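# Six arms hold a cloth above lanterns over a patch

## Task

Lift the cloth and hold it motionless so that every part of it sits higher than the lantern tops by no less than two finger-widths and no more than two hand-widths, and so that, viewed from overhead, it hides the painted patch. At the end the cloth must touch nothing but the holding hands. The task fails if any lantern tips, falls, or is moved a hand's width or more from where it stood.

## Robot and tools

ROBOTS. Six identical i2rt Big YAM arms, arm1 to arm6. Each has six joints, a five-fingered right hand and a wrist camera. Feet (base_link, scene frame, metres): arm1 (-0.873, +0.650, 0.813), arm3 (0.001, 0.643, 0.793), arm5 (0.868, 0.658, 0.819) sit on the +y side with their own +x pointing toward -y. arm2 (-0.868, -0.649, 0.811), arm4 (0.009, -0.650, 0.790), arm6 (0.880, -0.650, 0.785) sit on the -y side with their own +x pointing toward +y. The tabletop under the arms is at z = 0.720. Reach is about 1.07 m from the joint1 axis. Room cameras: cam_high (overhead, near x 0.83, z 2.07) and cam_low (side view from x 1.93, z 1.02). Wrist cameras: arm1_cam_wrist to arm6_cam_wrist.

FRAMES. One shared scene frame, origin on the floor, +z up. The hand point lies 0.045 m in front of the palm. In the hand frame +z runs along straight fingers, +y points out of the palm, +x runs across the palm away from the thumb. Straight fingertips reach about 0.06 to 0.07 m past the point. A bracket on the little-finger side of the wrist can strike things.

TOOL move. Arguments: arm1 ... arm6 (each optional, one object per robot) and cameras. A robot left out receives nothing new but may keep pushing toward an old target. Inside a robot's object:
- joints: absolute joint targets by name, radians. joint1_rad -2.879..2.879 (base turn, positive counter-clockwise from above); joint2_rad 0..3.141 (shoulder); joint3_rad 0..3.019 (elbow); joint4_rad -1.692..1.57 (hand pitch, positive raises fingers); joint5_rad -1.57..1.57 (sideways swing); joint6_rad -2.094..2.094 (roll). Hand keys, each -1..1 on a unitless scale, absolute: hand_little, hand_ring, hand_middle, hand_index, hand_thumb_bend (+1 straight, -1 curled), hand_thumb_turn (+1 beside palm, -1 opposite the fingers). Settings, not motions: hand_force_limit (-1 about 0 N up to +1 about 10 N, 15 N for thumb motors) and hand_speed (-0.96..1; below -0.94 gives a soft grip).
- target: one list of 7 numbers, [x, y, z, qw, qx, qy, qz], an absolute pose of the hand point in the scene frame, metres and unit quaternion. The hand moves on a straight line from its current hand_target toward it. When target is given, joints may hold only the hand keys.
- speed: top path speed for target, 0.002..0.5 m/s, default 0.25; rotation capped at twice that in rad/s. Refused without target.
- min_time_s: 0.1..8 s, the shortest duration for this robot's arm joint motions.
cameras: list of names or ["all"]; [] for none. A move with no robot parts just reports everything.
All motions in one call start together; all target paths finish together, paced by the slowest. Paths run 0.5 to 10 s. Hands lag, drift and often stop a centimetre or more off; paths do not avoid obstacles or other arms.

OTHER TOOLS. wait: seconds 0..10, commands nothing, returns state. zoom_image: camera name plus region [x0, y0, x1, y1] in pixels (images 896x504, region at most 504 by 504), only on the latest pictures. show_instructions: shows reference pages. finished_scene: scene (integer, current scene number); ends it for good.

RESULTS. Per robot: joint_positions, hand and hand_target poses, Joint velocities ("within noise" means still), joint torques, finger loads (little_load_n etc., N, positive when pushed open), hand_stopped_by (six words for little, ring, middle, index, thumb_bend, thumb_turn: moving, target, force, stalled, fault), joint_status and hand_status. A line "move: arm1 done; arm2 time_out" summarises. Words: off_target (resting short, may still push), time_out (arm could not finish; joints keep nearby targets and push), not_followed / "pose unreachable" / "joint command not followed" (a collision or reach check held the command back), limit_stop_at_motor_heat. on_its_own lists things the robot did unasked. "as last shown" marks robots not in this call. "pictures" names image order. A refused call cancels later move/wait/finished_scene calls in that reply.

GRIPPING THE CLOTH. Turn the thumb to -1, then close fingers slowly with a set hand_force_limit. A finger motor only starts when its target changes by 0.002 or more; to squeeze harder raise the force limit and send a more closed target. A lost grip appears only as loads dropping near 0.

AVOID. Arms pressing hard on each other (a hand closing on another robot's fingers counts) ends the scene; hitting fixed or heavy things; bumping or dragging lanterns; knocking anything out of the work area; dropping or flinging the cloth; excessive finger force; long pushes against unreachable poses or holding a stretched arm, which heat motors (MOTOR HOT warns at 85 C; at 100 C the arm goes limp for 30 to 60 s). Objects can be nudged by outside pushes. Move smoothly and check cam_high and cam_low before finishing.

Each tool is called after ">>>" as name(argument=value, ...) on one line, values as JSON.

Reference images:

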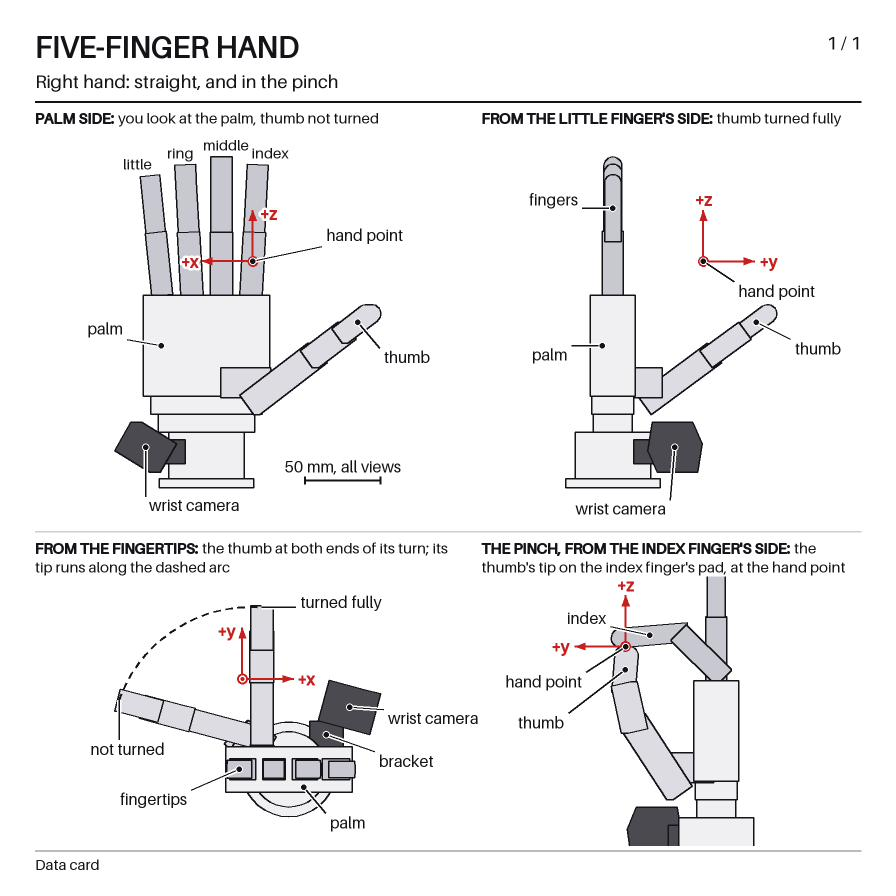

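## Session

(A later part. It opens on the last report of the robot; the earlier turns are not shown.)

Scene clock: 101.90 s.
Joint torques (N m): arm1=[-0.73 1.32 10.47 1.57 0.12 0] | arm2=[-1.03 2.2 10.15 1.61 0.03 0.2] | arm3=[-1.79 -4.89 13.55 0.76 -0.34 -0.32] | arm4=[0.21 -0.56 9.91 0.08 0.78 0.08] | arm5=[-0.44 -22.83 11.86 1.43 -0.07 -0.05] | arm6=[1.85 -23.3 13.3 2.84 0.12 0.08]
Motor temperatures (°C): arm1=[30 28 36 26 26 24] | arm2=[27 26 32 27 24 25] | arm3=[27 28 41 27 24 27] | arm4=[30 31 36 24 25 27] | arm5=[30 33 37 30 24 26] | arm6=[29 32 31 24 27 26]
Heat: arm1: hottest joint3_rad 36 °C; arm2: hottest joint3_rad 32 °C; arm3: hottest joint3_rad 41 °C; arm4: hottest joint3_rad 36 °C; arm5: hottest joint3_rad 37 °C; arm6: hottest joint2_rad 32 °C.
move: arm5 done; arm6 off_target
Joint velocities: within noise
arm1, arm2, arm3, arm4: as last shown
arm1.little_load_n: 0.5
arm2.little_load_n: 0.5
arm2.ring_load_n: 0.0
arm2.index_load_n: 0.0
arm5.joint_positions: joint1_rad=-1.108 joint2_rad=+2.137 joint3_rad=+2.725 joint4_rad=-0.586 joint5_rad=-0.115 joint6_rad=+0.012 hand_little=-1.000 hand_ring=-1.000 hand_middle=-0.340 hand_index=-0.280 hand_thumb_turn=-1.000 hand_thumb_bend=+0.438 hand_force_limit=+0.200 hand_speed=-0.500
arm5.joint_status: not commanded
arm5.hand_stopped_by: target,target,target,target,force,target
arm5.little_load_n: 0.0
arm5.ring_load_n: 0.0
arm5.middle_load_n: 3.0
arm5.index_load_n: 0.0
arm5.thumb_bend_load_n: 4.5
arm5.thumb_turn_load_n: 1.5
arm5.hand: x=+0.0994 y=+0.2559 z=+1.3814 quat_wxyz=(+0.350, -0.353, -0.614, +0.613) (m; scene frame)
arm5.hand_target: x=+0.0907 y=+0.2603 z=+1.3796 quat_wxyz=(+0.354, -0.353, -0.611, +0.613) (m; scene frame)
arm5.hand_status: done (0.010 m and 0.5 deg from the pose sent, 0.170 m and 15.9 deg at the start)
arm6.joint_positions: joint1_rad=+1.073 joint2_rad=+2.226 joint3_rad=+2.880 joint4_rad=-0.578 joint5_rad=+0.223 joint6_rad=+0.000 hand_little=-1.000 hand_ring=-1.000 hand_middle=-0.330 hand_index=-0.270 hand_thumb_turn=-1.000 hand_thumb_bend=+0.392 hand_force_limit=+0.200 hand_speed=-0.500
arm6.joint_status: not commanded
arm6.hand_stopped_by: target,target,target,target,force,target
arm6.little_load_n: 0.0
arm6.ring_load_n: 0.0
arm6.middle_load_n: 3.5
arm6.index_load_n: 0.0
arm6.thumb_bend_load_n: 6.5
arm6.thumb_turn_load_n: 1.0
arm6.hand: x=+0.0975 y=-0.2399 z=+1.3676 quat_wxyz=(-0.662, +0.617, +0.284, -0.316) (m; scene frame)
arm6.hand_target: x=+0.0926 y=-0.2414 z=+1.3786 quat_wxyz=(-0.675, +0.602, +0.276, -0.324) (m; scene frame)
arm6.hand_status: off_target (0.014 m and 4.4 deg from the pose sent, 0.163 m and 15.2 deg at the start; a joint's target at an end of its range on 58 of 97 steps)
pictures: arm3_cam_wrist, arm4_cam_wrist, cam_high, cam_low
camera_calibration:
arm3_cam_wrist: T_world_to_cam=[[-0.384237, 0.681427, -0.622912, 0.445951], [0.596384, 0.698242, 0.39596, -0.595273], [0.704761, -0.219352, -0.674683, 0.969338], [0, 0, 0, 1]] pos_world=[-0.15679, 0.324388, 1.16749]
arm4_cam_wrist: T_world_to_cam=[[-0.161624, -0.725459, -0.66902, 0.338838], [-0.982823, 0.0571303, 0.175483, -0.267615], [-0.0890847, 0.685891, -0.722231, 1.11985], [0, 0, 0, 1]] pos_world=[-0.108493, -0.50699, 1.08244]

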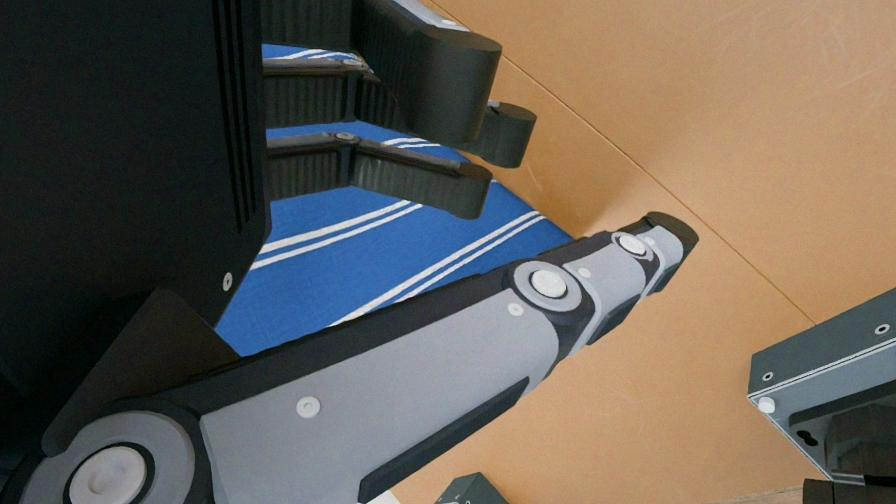

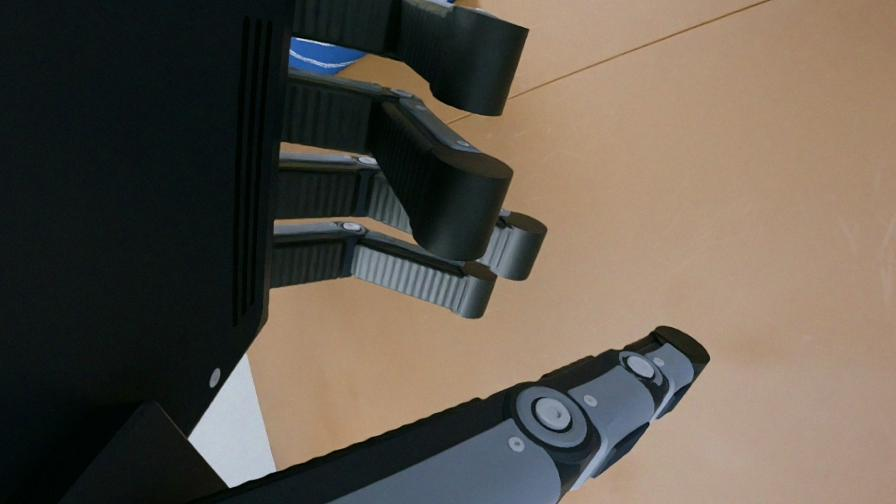

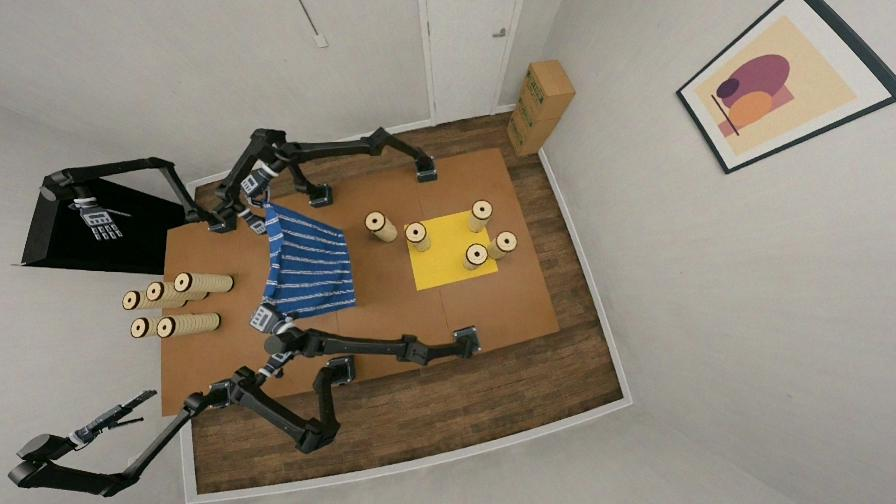

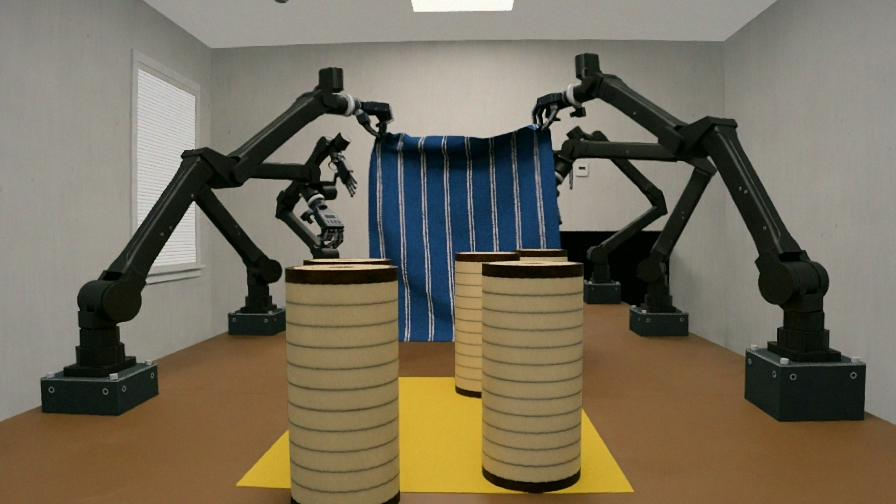

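>>> move(arm5={"target": [0.21, 0.26, 1.34, -0.3044, 0.3967, 0.6871, -0.5272], "speed": 0.15}, arm6={"target": [0.21, -0.24, 1.34, 0.5517, -0.7190, -0.3353, 0.2573], "speed": 0.15}, cameras=[])

>>> move(arm5={"target": [0.35, 0.25, 1.14, -0.25, 0.4330, 0.75, -0.4330], "speed": 0.12}, arm6={"target": [0.35, -0.24, 1.14, 0.4698, -0.8138, -0.2962, 0.1710], "speed": 0.12}, cameras=["arm4_cam_wrist", "arm3_cam_wrist", "cam_high", "cam_low"])

Scene clock: 104.23 s.
Joint torques (N m): arm1=[-0.67 1.32 10.47 1.58 0.12 0] | arm2=[-1.08 2.2 10.15 1.61 0.04 0.21] | arm3=[-1.9 -4.95 13.55 0.79 -0.35 -0.33] | arm4=[0.26 -0.56 9.89 0.09 0.78 0.08] | arm5=[1.08 -22.71 8.38 1.32 0.1 -0.13] | arm6=[1.44 -22.89 8.61 1.4 -0.19 0.2]
Motor temperatures (°C): arm1=[30 28 36 26 26 24] | arm2=[27 26 32 27 24 25] | arm3=[27 28 41 27 24 27] | arm4=[30 31 36 24 25 27] | arm5=[30 33 37 30 24 26] | arm6=[29 32 31 24 27 26]
Heat: arm1: hottest joint3_rad 36 °C; arm2: hottest joint3_rad 32 °C; arm3: hottest joint3_rad 41 °C; arm4: hottest joint3_rad 36 °C; arm5: hottest joint3_rad 37 °C; arm6: hottest joint2_rad 32 °C.
move: arm5 done; arm6 off_target
Joint velocities: within noise
arm1, arm2, arm3, arm4: as last shown
arm1.little_load_n: 0.0
arm2.little_load_n: 0.0
arm2.thumb_turn_load_n: 0.5
arm5.joint_positions: joint1_rad=-1.042 joint2_rad=+1.832 joint3_rad=+2.285 joint4_rad=-0.709 joint5_rad=-0.037 joint6_rad=+0.009 hand_little=-1.000 hand_ring=-1.000 hand_middle=-0.340 hand_index=-0.280 hand_thumb_turn=-1.000 hand_thumb_bend=+0.438 hand_force_limit=+0.200 hand_speed=-0.500
arm5.joint_status: not commanded
arm5.hand_stopped_by: target,target,target,target,force,target
arm5.little_load_n: 0.0
arm5.ring_load_n: 0.0
arm5.middle_load_n: 3.0
arm5.index_load_n: 0.0
arm5.thumb_bend_load_n: 4.5
arm5.thumb_turn_load_n: 1.5
arm5.hand: x=+0.2020 y=+0.2617 z=+1.3359 quat_wxyz=(+0.303, -0.402, -0.683, +0.528) (m; scene frame)
arm5.hand_target: x=+0.2098 y=+0.2600 z=+1.3398 quat_wxyz=(+0.304, -0.397, -0.687, +0.527) (m; scene frame)
arm5.hand_status: done (0.009 m and 0.8 deg from the pose sent, 0.118 m and 14.8 deg at the start)
arm6.joint_positions: joint1_rad=+0.987 joint2_rad=+2.009 joint3_rad=+2.659 joint4_rad=-0.912 joint5_rad=+0.136 joint6_rad=+0.028 hand_little=-1.000 hand_ring=-1.000 hand_middle=-0.330 hand_index=-0.270 hand_thumb_turn=-1.000 hand_thumb_bend=+0.392 hand_force_limit=+0.200 hand_speed=-0.500
arm6.joint_status: not commanded
arm6.hand_stopped_by: target,target,target,target,force,target
arm6.little_load_n: 0.0
arm6.ring_load_n: 0.0
arm6.middle_load_n: 3.0
arm6.index_load_n: 0.0
arm6.thumb_bend_load_n: 6.0
arm6.thumb_turn_load_n: 0.5
arm6.hand: x=+0.2014 y=-0.2377 z=+1.3332 quat_wxyz=(-0.554, +0.716, +0.339, -0.255) (m; scene frame)
arm6.hand_target: x=+0.2098 y=-0.2400 z=+1.3400 quat_wxyz=(-0.552, +0.719, +0.335, -0.257) (m; scene frame)
arm6.hand_status: off_target (0.011 m and 0.7 deg from the pose sent, 0.116 m and 19.3 deg at the start)
pictures: none
No camera images: "cameras" was empty.

Scene clock: 107.13 s.
Joint torques (N m): arm1=[-0.67 1.38 10.47 1.58 0.12 0] | arm2=[-1.14 2.14 10.15 1.62 0.04 0.21] | arm3=[-1.9 -5.01 13.55 0.81 -0.34 -0.32] | arm4=[0.26 -0.56 9.91 0.08 0.77 0.07] | arm5=[1.14 -17.85 8.92 2.17 0.18 0.11] | arm6=[1.26 -17.85 10.03 2.44 0.13 0.23]
Motor temperatures (°C): arm1=[30 28 36 26 26 24] | arm2=[27 26 32 27 24 25] | arm3=[27 28 41 27 24 27] | arm4=[30 31 36 24 25 27] | arm5=[30 34 37 30 24 26] | arm6=[29 32 31 24 27 26]
Heat: arm1: hottest joint3_rad 36 °C; arm2: hottest joint3_rad 32 °C; arm3: hottest joint3_rad 41 °C; arm4: hottest joint3_rad 36 °C; arm5: hottest joint3_rad 37 °C; arm6: hottest joint2_rad 32 °C.
move: arm5 done; arm6 done
Joint velocities: within noise
arm1, arm2, arm3, arm4: as last shown
arm2.thumb_turn_load_n: -0.5
arm5.joint_positions: joint1_rad=-0.892 joint2_rad=+1.528 joint3_rad=+1.518 joint4_rad=-0.532 joint5_rad=+0.094 joint6_rad=+0.054 hand_little=-1.000 hand_ring=-1.000 hand_middle=-0.340 hand_index=-0.280 hand_thumb_turn=-1.000 hand_thumb_bend=+0.438 hand_force_limit=+0.200 hand_speed=-0.500
arm5.joint_status: not commanded
arm5.hand_stopped_by: target,target,target,target,force,target
arm5.little_load_n: 0.0
arm5.ring_load_n: 0.0
arm5.middle_load_n: 3.0
arm5.index_load_n: 0.0
arm5.thumb_bend_load_n: 4.5
arm5.thumb_turn_load_n: 1.5
arm5.hand: x=+0.3470 y=+0.2547 z=+1.1336 quat_wxyz=(+0.249, -0.433, -0.756, +0.423) (m; scene frame)
arm5.hand_target: x=+0.3501 y=+0.2501 z=+1.1400 quat_wxyz=(+0.250, -0.433, -0.750, +0.433) (m; scene frame)
arm5.hand_status: done (0.009 m and 1.3 deg from the pose sent, 0.246 m and 15.1 deg at the start)
arm6.joint_positions: joint1_rad=+0.883 joint2_rad=+1.572 joint3_rad=+1.649 joint4_rad=-0.641 joint5_rad=+0.177 joint6_rad=+0.098 hand_little=-1.000 hand_ring=-1.000 hand_middle=-0.330 hand_index=-0.270 hand_thumb_turn=-1.000 hand_thumb_bend=+0.392 hand_force_limit=+0.200 hand_speed=-0.500
arm6.joint_status: not commanded
arm6.hand_stopped_by: target,target,target,target,force,target
arm6.little_load_n: 0.0
arm6.ring_load_n: 0.0
arm6.middle_load_n: 2.5
arm6.index_load_n: 0.0
arm6.thumb_bend_load_n: 6.5
arm6.thumb_turn_load_n: 0.5
arm6.hand: x=+0.3493 y=-0.2415 z=+1.1306 quat_wxyz=(-0.459, +0.818, +0.306, -0.163) (m; scene frame)
arm6.hand_target: x=+0.3502 y=-0.2400 z=+1.1399 quat_wxyz=(-0.470, +0.814, +0.296, -0.171) (m; scene frame)
arm6.hand_status: done (0.010 m and 1.9 deg from the pose sent, 0.244 m and 18.3 deg at the start)
pictures: arm3_cam_wrist, arm4_cam_wrist, cam_high, cam_low
camera_calibration:
arm3_cam_wrist: T_world_to_cam=[[-0.384237, 0.681427, -0.622912, 0.445951], [0.596384, 0.698242, 0.39596, -0.595273], [0.704761, -0.219352, -0.674683, 0.969338], [0, 0, 0, 1]] pos_world=[-0.15679, 0.324388, 1.16749]
arm4_cam_wrist: T_world_to_cam=[[-0.161624, -0.725459, -0.66902, 0.338838], [-0.982823, 0.0571303, 0.175483, -0.267615], [-0.0890847, 0.685891, -0.722231, 1.11985], [0, 0, 0, 1]] pos_world=[-0.108493, -0.50699, 1.08244]

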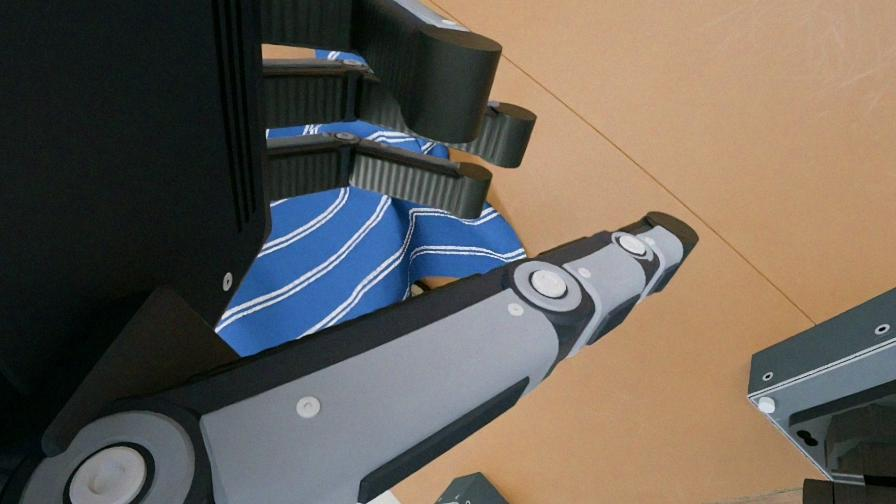

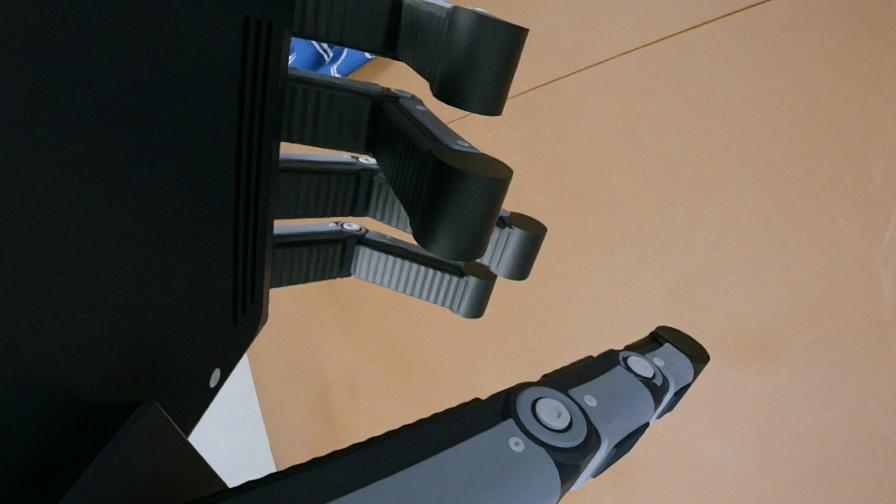

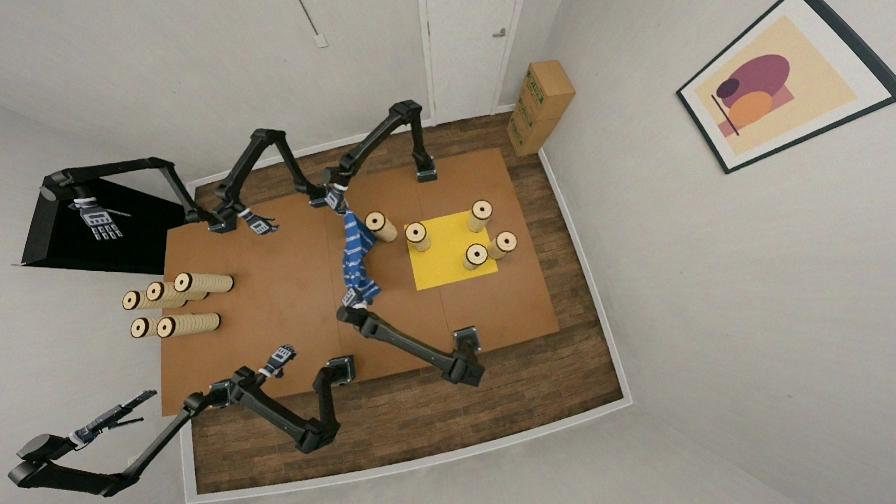

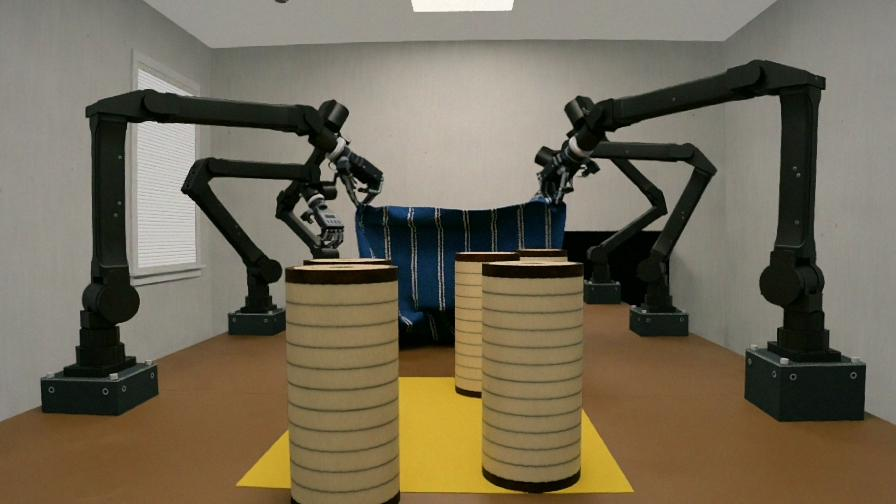

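>>> zoom_image(camera="cam_high", region=[300, 160, 450, 340])

>>> zoom_image(camera="arm3_cam_wrist", region=[200, 20, 560, 380])

Scaled by 2.800 from the camera's 896x504 image, which has a finer 1280x720 frame.

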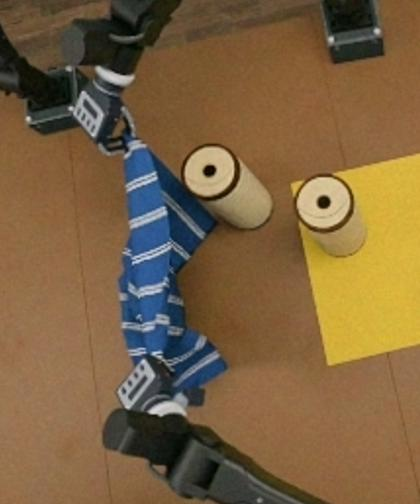

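Scaled by 1.400 from the camera's 896x504 image, which has a finer 1280x720 frame.

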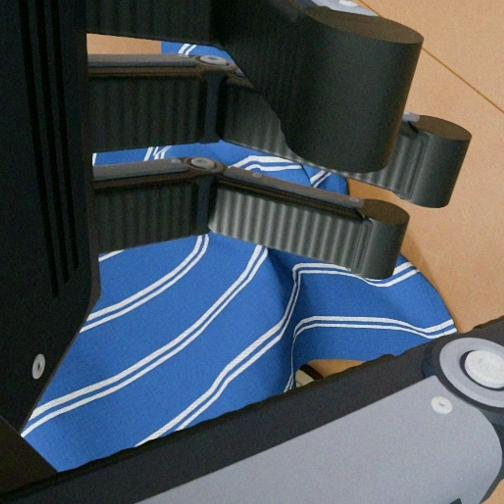

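>>> move(arm5={"target": [0.25, 0.26, 1.37, -0.3044, 0.3967, 0.6871, -0.5272], "speed": 0.15}, arm6={"target": [0.25, -0.24, 1.37, 0.5517, -0.7190, -0.3353, 0.2573], "speed": 0.15}, cameras=[])

>>> move(arm5={"target": [0.07, 0.26, 1.39, -0.3536, 0.3536, 0.6124, -0.6124], "speed": 0.1}, arm6={"target": [0.07, -0.24, 1.39, 0.6409, -0.6409, -0.2988, 0.2988], "speed": 0.1}, cameras=["cam_high"])

>>> move(arm5={"target": [0.16, 0.26, 1.365, -0.3044, 0.3967, 0.6871, -0.5272], "speed": 0.06}, arm6={"target": [0.16, -0.24, 1.365, 0.5517, -0.7190, -0.3353, 0.2573], "speed": 0.06}, cameras=["arm4_cam_wrist", "arm3_cam_wrist", "cam_high", "cam_low"])

Scene clock: 114.47 s.
Joint torques (N m): arm1=[-0.67 1.26 10.47 1.58 0.13 0] | arm2=[-0.97 2.32 10.14 1.63 0.04 0.2] | arm3=[-1.85 -4.95 13.55 0.83 -0.35 -0.32] | arm4=[0.26 -0.56 9.92 0.08 0.78 0.08] | arm5=[-0.38 -17.38 12.34 1.28 -0.05 -0.16] | arm6=[2.55 -17.79 13.23 1.42 -0.22 0.07]
Motor temperatures (°C): arm1=[30 28 36 26 26 24] | arm2=[27 26 32 27 24 25] | arm3=[27 28 42 27 24 27] | arm4=[30 31 37 24 25 27] | arm5=[30 34 37 30 24 26] | arm6=[29 32 32 24 27 26]
Heat: arm1: hottest joint3_rad 36 °C; arm2: hottest joint3_rad 32 °C; arm3: hottest joint3_rad 42 °C; arm4: hottest joint3_rad 37 °C; arm5: hottest joint3_rad 37 °C; arm6: hottest joint2_rad 32 °C.
move: arm5 off_target; arm6 done
Joint velocities: within noise
arm1.joint_positions: joint1_rad=+0.018 joint2_rad=+0.630 joint3_rad=+1.401 joint4_rad=-1.422 joint5_rad=+0.224 joint6_rad=-1.070 hand_little=+1.000 hand_ring=+1.000 hand_middle=+1.000 hand_index=+1.000 hand_thumb_turn=+1.000 hand_thumb_bend=+1.000 hand_force_limit=+0.000 hand_speed=-0.800
arm1.joint_status: not commanded
arm1.hand_stopped_by: target,target,target,target,target,target
arm1.little_load_n: 0.0
arm1.ring_load_n: 0.0
arm1.middle_load_n: 0.0
arm1.index_load_n: 0.0
arm1.thumb_bend_load_n: 0.0
arm1.thumb_turn_load_n: 0.0
arm1.hand: x=-0.9440 y=+0.4511 z=+1.2901 quat_wxyz=(+0.315, +0.418, -0.786, +0.328) (m; scene frame)
arm1.hand_target: x=-0.9438 y=+0.4520 z=+1.2992 quat_wxyz=(+0.320, +0.415, -0.783, +0.337) (m; scene frame)
arm1.hand_status: not commanded
arm2.joint_positions: joint1_rad=-0.513 joint2_rad=+0.626 joint3_rad=+1.341 joint4_rad=-1.519 joint5_rad=+0.203 joint6_rad=-1.266 hand_little=+1.000 hand_ring=+1.000 hand_middle=+1.000 hand_index=+1.000 hand_thumb_turn=+1.000 hand_thumb_bend=+1.000 hand_force_limit=+0.000 hand_speed=-0.800
arm2.joint_status: not commanded
arm2.hand_stopped_by: target,target,target,target,target,target
arm2.little_load_n: 0.0
arm2.ring_load_n: 0.0
arm2.middle_load_n: 0.0
arm2.index_load_n: 0.0
arm2.thumb_bend_load_n: 0.0
arm2.thumb_turn_load_n: 0.0
arm2.hand: x=-0.6956 y=-0.5366 z=+1.2517 quat_wxyz=(-0.153, +0.879, +0.285, +0.350) (m; scene frame)
arm2.hand_target: x=-0.6954 y=-0.5363 z=+1.2625 quat_wxyz=(-0.162, +0.874, +0.282, +0.360) (m; scene frame)
arm2.hand_status: not commanded
arm3.joint_positions: joint1_rad=-0.453 joint2_rad=+1.086 joint3_rad=+1.199 joint4_rad=-1.134 joint5_rad=-0.456 joint6_rad=-0.591 hand_little=-1.000 hand_ring=-1.000 hand_middle=-0.340 hand_index=-0.280 hand_thumb_turn=-1.000 hand_thumb_bend=+1.000 hand_force_limit=+0.200 hand_speed=+0.000
arm3.joint_status: not commanded
arm3.hand_stopped_by: target,target,target,target,target,target
arm3.little_load_n: 0.0
arm3.ring_load_n: 0.0
arm3.middle_load_n: 0.0
arm3.index_load_n: 0.0
arm3.thumb_bend_load_n: 0.0
arm3.thumb_turn_load_n: 0.0
arm3.hand: x=-0.0912 y=+0.2872 z=+1.0837 quat_wxyz=(-0.054, +0.119, -0.932, +0.338) (m; scene frame)
arm3.hand_target: x=-0.0998 y=+0.2805 z=+1.0996 quat_wxyz=(-0.045, +0.122, -0.929, +0.347) (m; scene frame)
arm3.hand_status: not commanded
arm4: as last shown
arm4.index_load_n: 0.5
arm5.joint_positions: joint1_rad=-0.991 joint2_rad=+1.724 joint3_rad=+2.216 joint4_rad=-0.762 joint5_rad=-0.001 joint6_rad=+0.020 hand_little=-1.000 hand_ring=-1.000 hand_middle=-0.340 hand_index=-0.280 hand_thumb_turn=-1.000 hand_thumb_bend=+0.438 hand_force_limit=+0.200 hand_speed=-0.500
arm5.joint_status: not commanded
arm5.hand_stopped_by: target,target,target,target,force,target
arm5.little_load_n: 0.0
arm5.ring_load_n: 0.0
arm5.middle_load_n: 2.5
arm5.index_load_n: 0.0
arm5.thumb_bend_load_n: 4.5
arm5.thumb_turn_load_n: 1.5
arm5.hand: x=+0.2591 y=+0.2570 z=+1.3616 quat_wxyz=(+0.297, -0.400, -0.689, +0.526) (m; scene frame)
arm5.hand_target: x=+0.2504 y=+0.2602 z=+1.3696 quat_wxyz=(+0.305, -0.397, -0.687, +0.528) (m; scene frame)
arm5.hand_status: off_target (0.013 m and 1.0 deg from the pose sent, 0.256 m and 16.2 deg at the start)
arm6.joint_positions: joint1_rad=+0.937 joint2_rad=+1.895 joint3_rad=+2.584 joint4_rad=-0.958 joint5_rad=+0.100 joint6_rad=+0.036 hand_little=-1.000 hand_ring=-1.000 hand_middle=-0.330 hand_index=-0.270 hand_thumb_turn=-1.000 hand_thumb_bend=+0.392 hand_force_limit=+0.200 hand_speed=-0.500
arm6.joint_status: not commanded
arm6.hand_stopped_by: target,target,target,target,force,target
arm6.little_load_n: 0.0
arm6.ring_load_n: 0.0
arm6.middle_load_n: 3.0
arm6.index_load_n: 0.0
arm6.thumb_bend_load_n: 6.5
arm6.thumb_turn_load_n: 0.5
arm6.hand: x=+0.2581 y=-0.2374 z=+1.3673 quat_wxyz=(-0.551, +0.723, +0.329, -0.254) (m; scene frame)
arm6.hand_target: x=+0.2504 y=-0.2402 z=+1.3696 quat_wxyz=(-0.553, +0.718, +0.335, -0.258) (m; scene frame)
arm6.hand_status: done (0.009 m and 0.9 deg from the pose sent, 0.259 m and 19.2 deg at the start)
pictures: none
No camera images: "cameras" was empty.

Scene clock: 117.33 s.
Joint torques (N m): arm1=[-0.67 1.32 10.47 1.57 0.12 0] | arm2=[-1.03 2.14 10.17 1.63 0.04 0.21] | arm3=[-1.85 -4.72 13.53 0.8 -0.34 -0.33] | arm4=[0.32 -0.62 9.92 0.06 0.78 0.08] | arm5=[-0.21 -24.06 11.41 2.51 0.11 0.1] | arm6=[2.14 -23.65 13.37 2.78 -0.03 0.11]
Motor temperatures (°C): arm1=[30 28 36 26 26 24] | arm2=[27 26 32 27 24 25] | arm3=[27 28 42 27 24 27] | arm4=[30 31 37 24 25 27] | arm5=[30 34 38 30 24 26] | arm6=[29 32 32 24 27 26]
Heat: arm1: hottest joint3_rad 36 °C; arm2: hottest joint3_rad 32 °C; arm3: hottest joint3_rad 42 °C; arm4: hottest joint3_rad 37 °C; arm5: hottest joint3_rad 38 °C; arm6: hottest joint2_rad 32 °C.
move: arm5 off_target; arm6 off_target
Joint velocities: within noise
arm1, arm2, arm3: as last shown
arm3.little_load_n: -0.5
arm4.joint_positions: joint1_rad=+0.933 joint2_rad=+0.823 joint3_rad=+0.857 joint4_rad=-1.502 joint5_rad=+0.754 joint6_rad=+1.435 hand_little=-1.000 hand_ring=-1.000 hand_middle=-0.400 hand_index=-0.280 hand_thumb_turn=-1.000 hand_thumb_bend=+1.000 hand_force_limit=+0.200 hand_speed=-0.300
arm4.joint_status: not commanded
arm4.hand_stopped_by: target,target,target,target,target,target
arm4.little_load_n: 0.0
arm4.ring_load_n: 0.0
arm4.middle_load_n: 0.0
arm4.index_load_n: 0.0
arm4.thumb_bend_load_n: 0.0
arm4.thumb_turn_load_n: 0.0
arm4.hand: x=-0.1279 y=-0.4284 z=+1.0013 quat_wxyz=(-0.352, +0.892, -0.264, +0.099) (m; scene frame)
arm4.hand_target: x=-0.1300 y=-0.4299 z=+1.0001 quat_wxyz=(-0.352, +0.893, -0.260, +0.102) (m; scene frame)
arm4.hand_status: not commanded
arm5.joint_positions: joint1_rad=-1.118 joint2_rad=+2.240 joint3_rad=+2.885 joint4_rad=-0.603 joint5_rad=-0.113 joint6_rad=+0.012 hand_little=-1.000 hand_ring=-1.000 hand_middle=-0.340 hand_index=-0.280 hand_thumb_turn=-1.000 hand_thumb_bend=+0.438 hand_force_limit=+0.200 hand_speed=-0.500
arm5.joint_status: not commanded
arm5.hand_stopped_by: target,target,target,target,force,target
arm5.little_load_n: 0.0
arm5.ring_load_n: 0.0
arm5.middle_load_n: 3.0
arm5.index_load_n: 0.0
arm5.thumb_bend_load_n: 4.5
arm5.thumb_turn_load_n: 1.5
arm5.hand: x=+0.0798 y=+0.2571 z=+1.3825 quat_wxyz=(+0.362, -0.348, -0.600, +0.623) (m; scene frame)
arm5.hand_target: x=+0.0721 y=+0.2610 z=+1.3888 quat_wxyz=(+0.369, -0.346, -0.586, +0.633) (m; scene frame)
arm5.hand_status: off_target (0.013 m and 2.2 deg from the pose sent, 0.191 m and 15.7 deg at the start; a joint's target at an end of its range on 27 of 86 steps)
arm6.joint_positions: joint1_rad=+1.082 joint2_rad=+2.259 joint3_rad=+2.881 joint4_rad=-0.437 joint5_rad=+0.227 joint6_rad=-0.009 hand_little=-1.000 hand_ring=-1.000 hand_middle=-0.330 hand_index=-0.270 hand_thumb_turn=-1.000 hand_thumb_bend=+0.392 hand_force_limit=+0.200 hand_speed=-0.500
arm6.joint_status: not commanded
arm6.hand_stopped_by: target,target,target,target,force,target
arm6.little_load_n: 0.0
arm6.ring_load_n: 0.0
arm6.middle_load_n: 3.5
arm6.index_load_n: 0.0
arm6.thumb_bend_load_n: 6.5
arm6.thumb_turn_load_n: 0.5
arm6.hand: x=+0.0780 y=-0.2382 z=+1.3783 quat_wxyz=(-0.691, +0.583, +0.264, -0.337) (m; scene frame)
arm6.hand_target: x=+0.0730 y=-0.2416 z=+1.3881 quat_wxyz=(-0.702, +0.567, +0.256, -0.346) (m; scene frame)
arm6.hand_status: off_target (0.014 m and 10.6 deg from the pose sent, 0.189 m and 15.3 deg at the start; a joint's target at an end of its range on 55 of 86 steps)
pictures: cam_high

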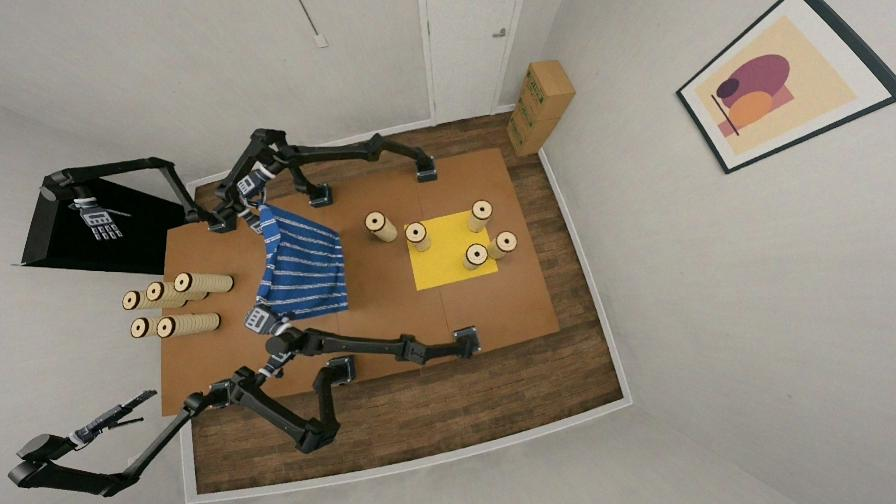

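Scene clock: 122.03 s.
Joint torques (N m): arm1=[-0.67 1.32 10.45 1.57 0.12 0] | arm2=[-0.97 2.2 10.17 1.61 0.04 0.21] | arm3=[-1.9 -4.84 13.52 0.8 -0.34 -0.32] | arm4=[0.26 -0.62 9.91 0.06 0.77 0.08] | arm5=[1.2 -26.46 11 1.31 0.1 -0.17] | arm6=[1.49 -25.41 13.14 1.26 -0.2 0.2]
Motor temperatures (°C): arm1=[30 28 36 26 26 24] | arm2=[27 26 32 27 24 25] | arm3=[27 28 42 27 24 27] | arm4=[30 31 37 24 25 27] | arm5=[30 35 38 30 24 26] | arm6=[29 32 32 24 27 26]
Heat: arm1: hottest joint3_rad 36 °C; arm2: hottest joint3_rad 32 °C; arm3: hottest joint3_rad 42 °C; arm4: hottest joint3_rad 37 °C; arm5: hottest joint3_rad 38 °C; arm6: hottest joint2_rad 32 °C.
move: arm5 off_target; arm6 off_target
Joint velocities: within noise
arm1, arm2, arm3, arm4: as last shown
arm1.index_load_n: -0.5
arm3.little_load_n: 0.0
arm4.little_load_n: 0.5
arm4.middle_load_n: 0.5
arm5.joint_positions: joint1_rad=-1.081 joint2_rad=+2.176 joint3_rad=+2.886 joint4_rad=-1.001 joint5_rad=-0.072 joint6_rad=+0.005 hand_little=-1.000 hand_ring=-1.000 hand_middle=-0.340 hand_index=-0.280 hand_thumb_turn=-1.000 hand_thumb_bend=+0.438 hand_force_limit=+0.200 hand_speed=-0.500
arm5.joint_status: not commanded
arm5.hand_stopped_by: target,target,target,target,force,target
arm5.little_load_n: 0.0
arm5.ring_load_n: 0.0
arm5.middle_load_n: 3.0
arm5.index_load_n: 0.0
arm5.thumb_bend_load_n: 4.0
arm5.thumb_turn_load_n: 1.5
arm5.hand: x=+0.1468 y=+0.2617 z=+1.3346 quat_wxyz=(+0.296, -0.410, -0.690, +0.517) (m; scene frame)
arm5.hand_target: x=+0.1609 y=+0.2606 z=+1.3642 quat_wxyz=(+0.307, -0.396, -0.683, +0.532) (m; scene frame)
arm5.hand_status: off_target (0.033 m and 2.2 deg from the pose sent, 0.082 m and 17.2 deg at the start; a joint's target at an end of its range on 24 of 141 steps)
arm6.joint_positions: joint1_rad=+1.030 joint2_rad=+2.183 joint3_rad=+2.881 joint4_rad=-0.877 joint5_rad=+0.176 joint6_rad=+0.032 hand_little=-1.000 hand_ring=-1.000 hand_middle=-0.330 hand_index=-0.270 hand_thumb_turn=-1.000 hand_thumb_bend=+0.392 hand_force_limit=+0.200 hand_speed=-0.500
arm6.joint_status: not commanded
arm6.hand_stopped_by: target,target,target,target,force,target
arm6.little_load_n: 0.0
arm6.ring_load_n: 0.0
arm6.middle_load_n: 3.0
arm6.index_load_n: 0.0
arm6.thumb_bend_load_n: 6.5
arm6.thumb_turn_load_n: 0.5
arm6.hand: x=+0.1454 y=-0.2358 z=+1.3258 quat_wxyz=(-0.582, +0.693, +0.327, -0.272) (m; scene frame)
arm6.hand_target: x=+0.1616 y=-0.2409 z=+1.3633 quat_wxyz=(-0.597, +0.681, +0.312, -0.287) (m; scene frame)
arm6.hand_status: off_target (0.042 m and 5.0 deg from the pose sent, 0.083 m and 25.5 deg at the start; a joint's target at an end of its range on 119 of 141 steps)
pictures: arm3_cam_wrist, arm4_cam_wrist, cam_high, cam_low
camera_calibration:
arm3_cam_wrist: T_world_to_cam=[[-0.384237, 0.681427, -0.622912, 0.445951], [0.596384, 0.698242, 0.39596, -0.595273], [0.704761, -0.219352, -0.674683, 0.969338], [0, 0, 0, 1]] pos_world=[-0.15679, 0.324388, 1.16749]
arm4_cam_wrist: T_world_to_cam=[[-0.161624, -0.725459, -0.66902, 0.338838], [-0.982823, 0.0571303, 0.175483, -0.267615], [-0.0890847, 0.685891, -0.722231, 1.11985], [0, 0, 0, 1]] pos_world=[-0.108493, -0.50699, 1.08244]

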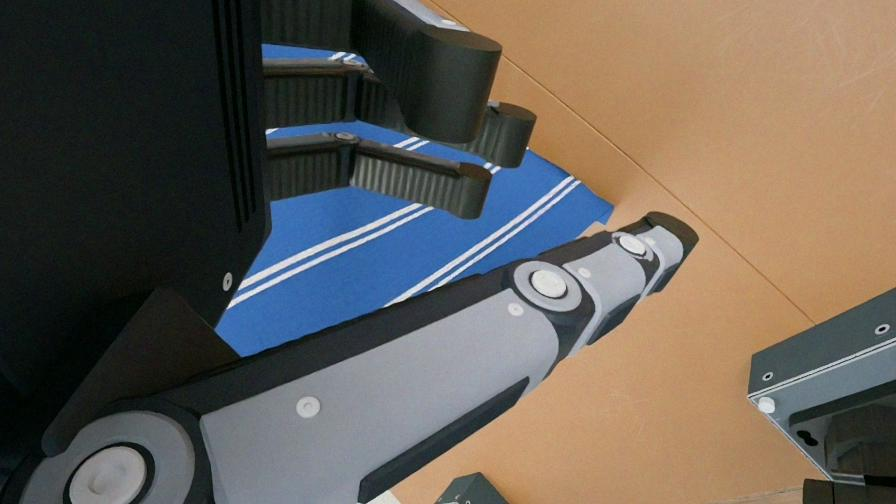

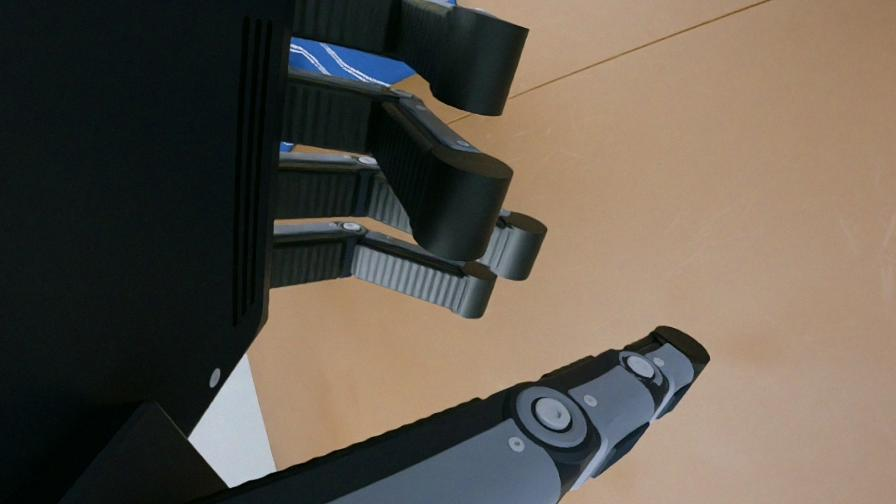

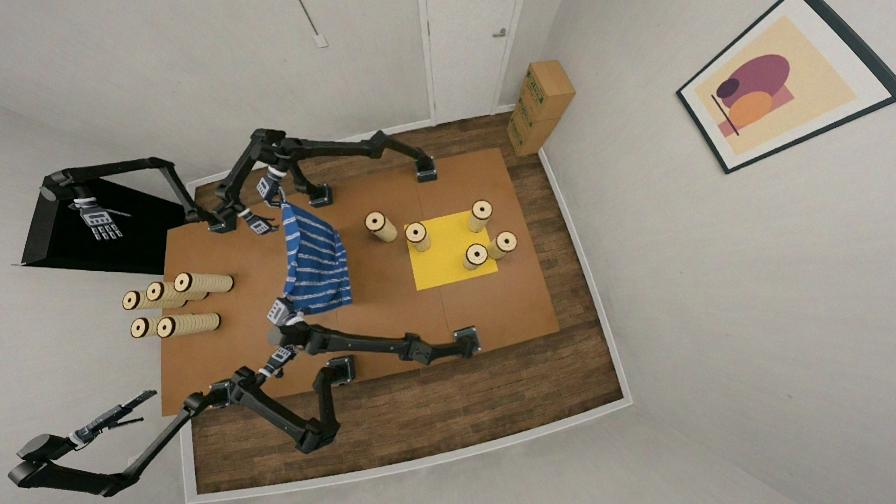

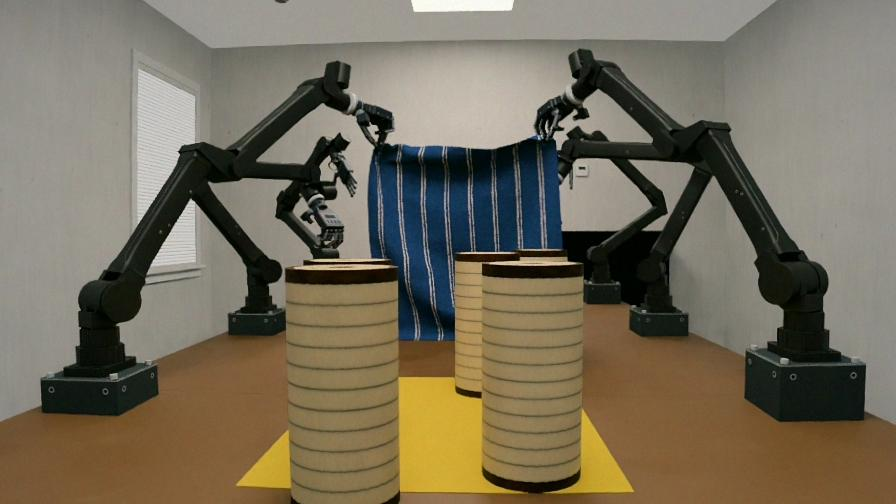

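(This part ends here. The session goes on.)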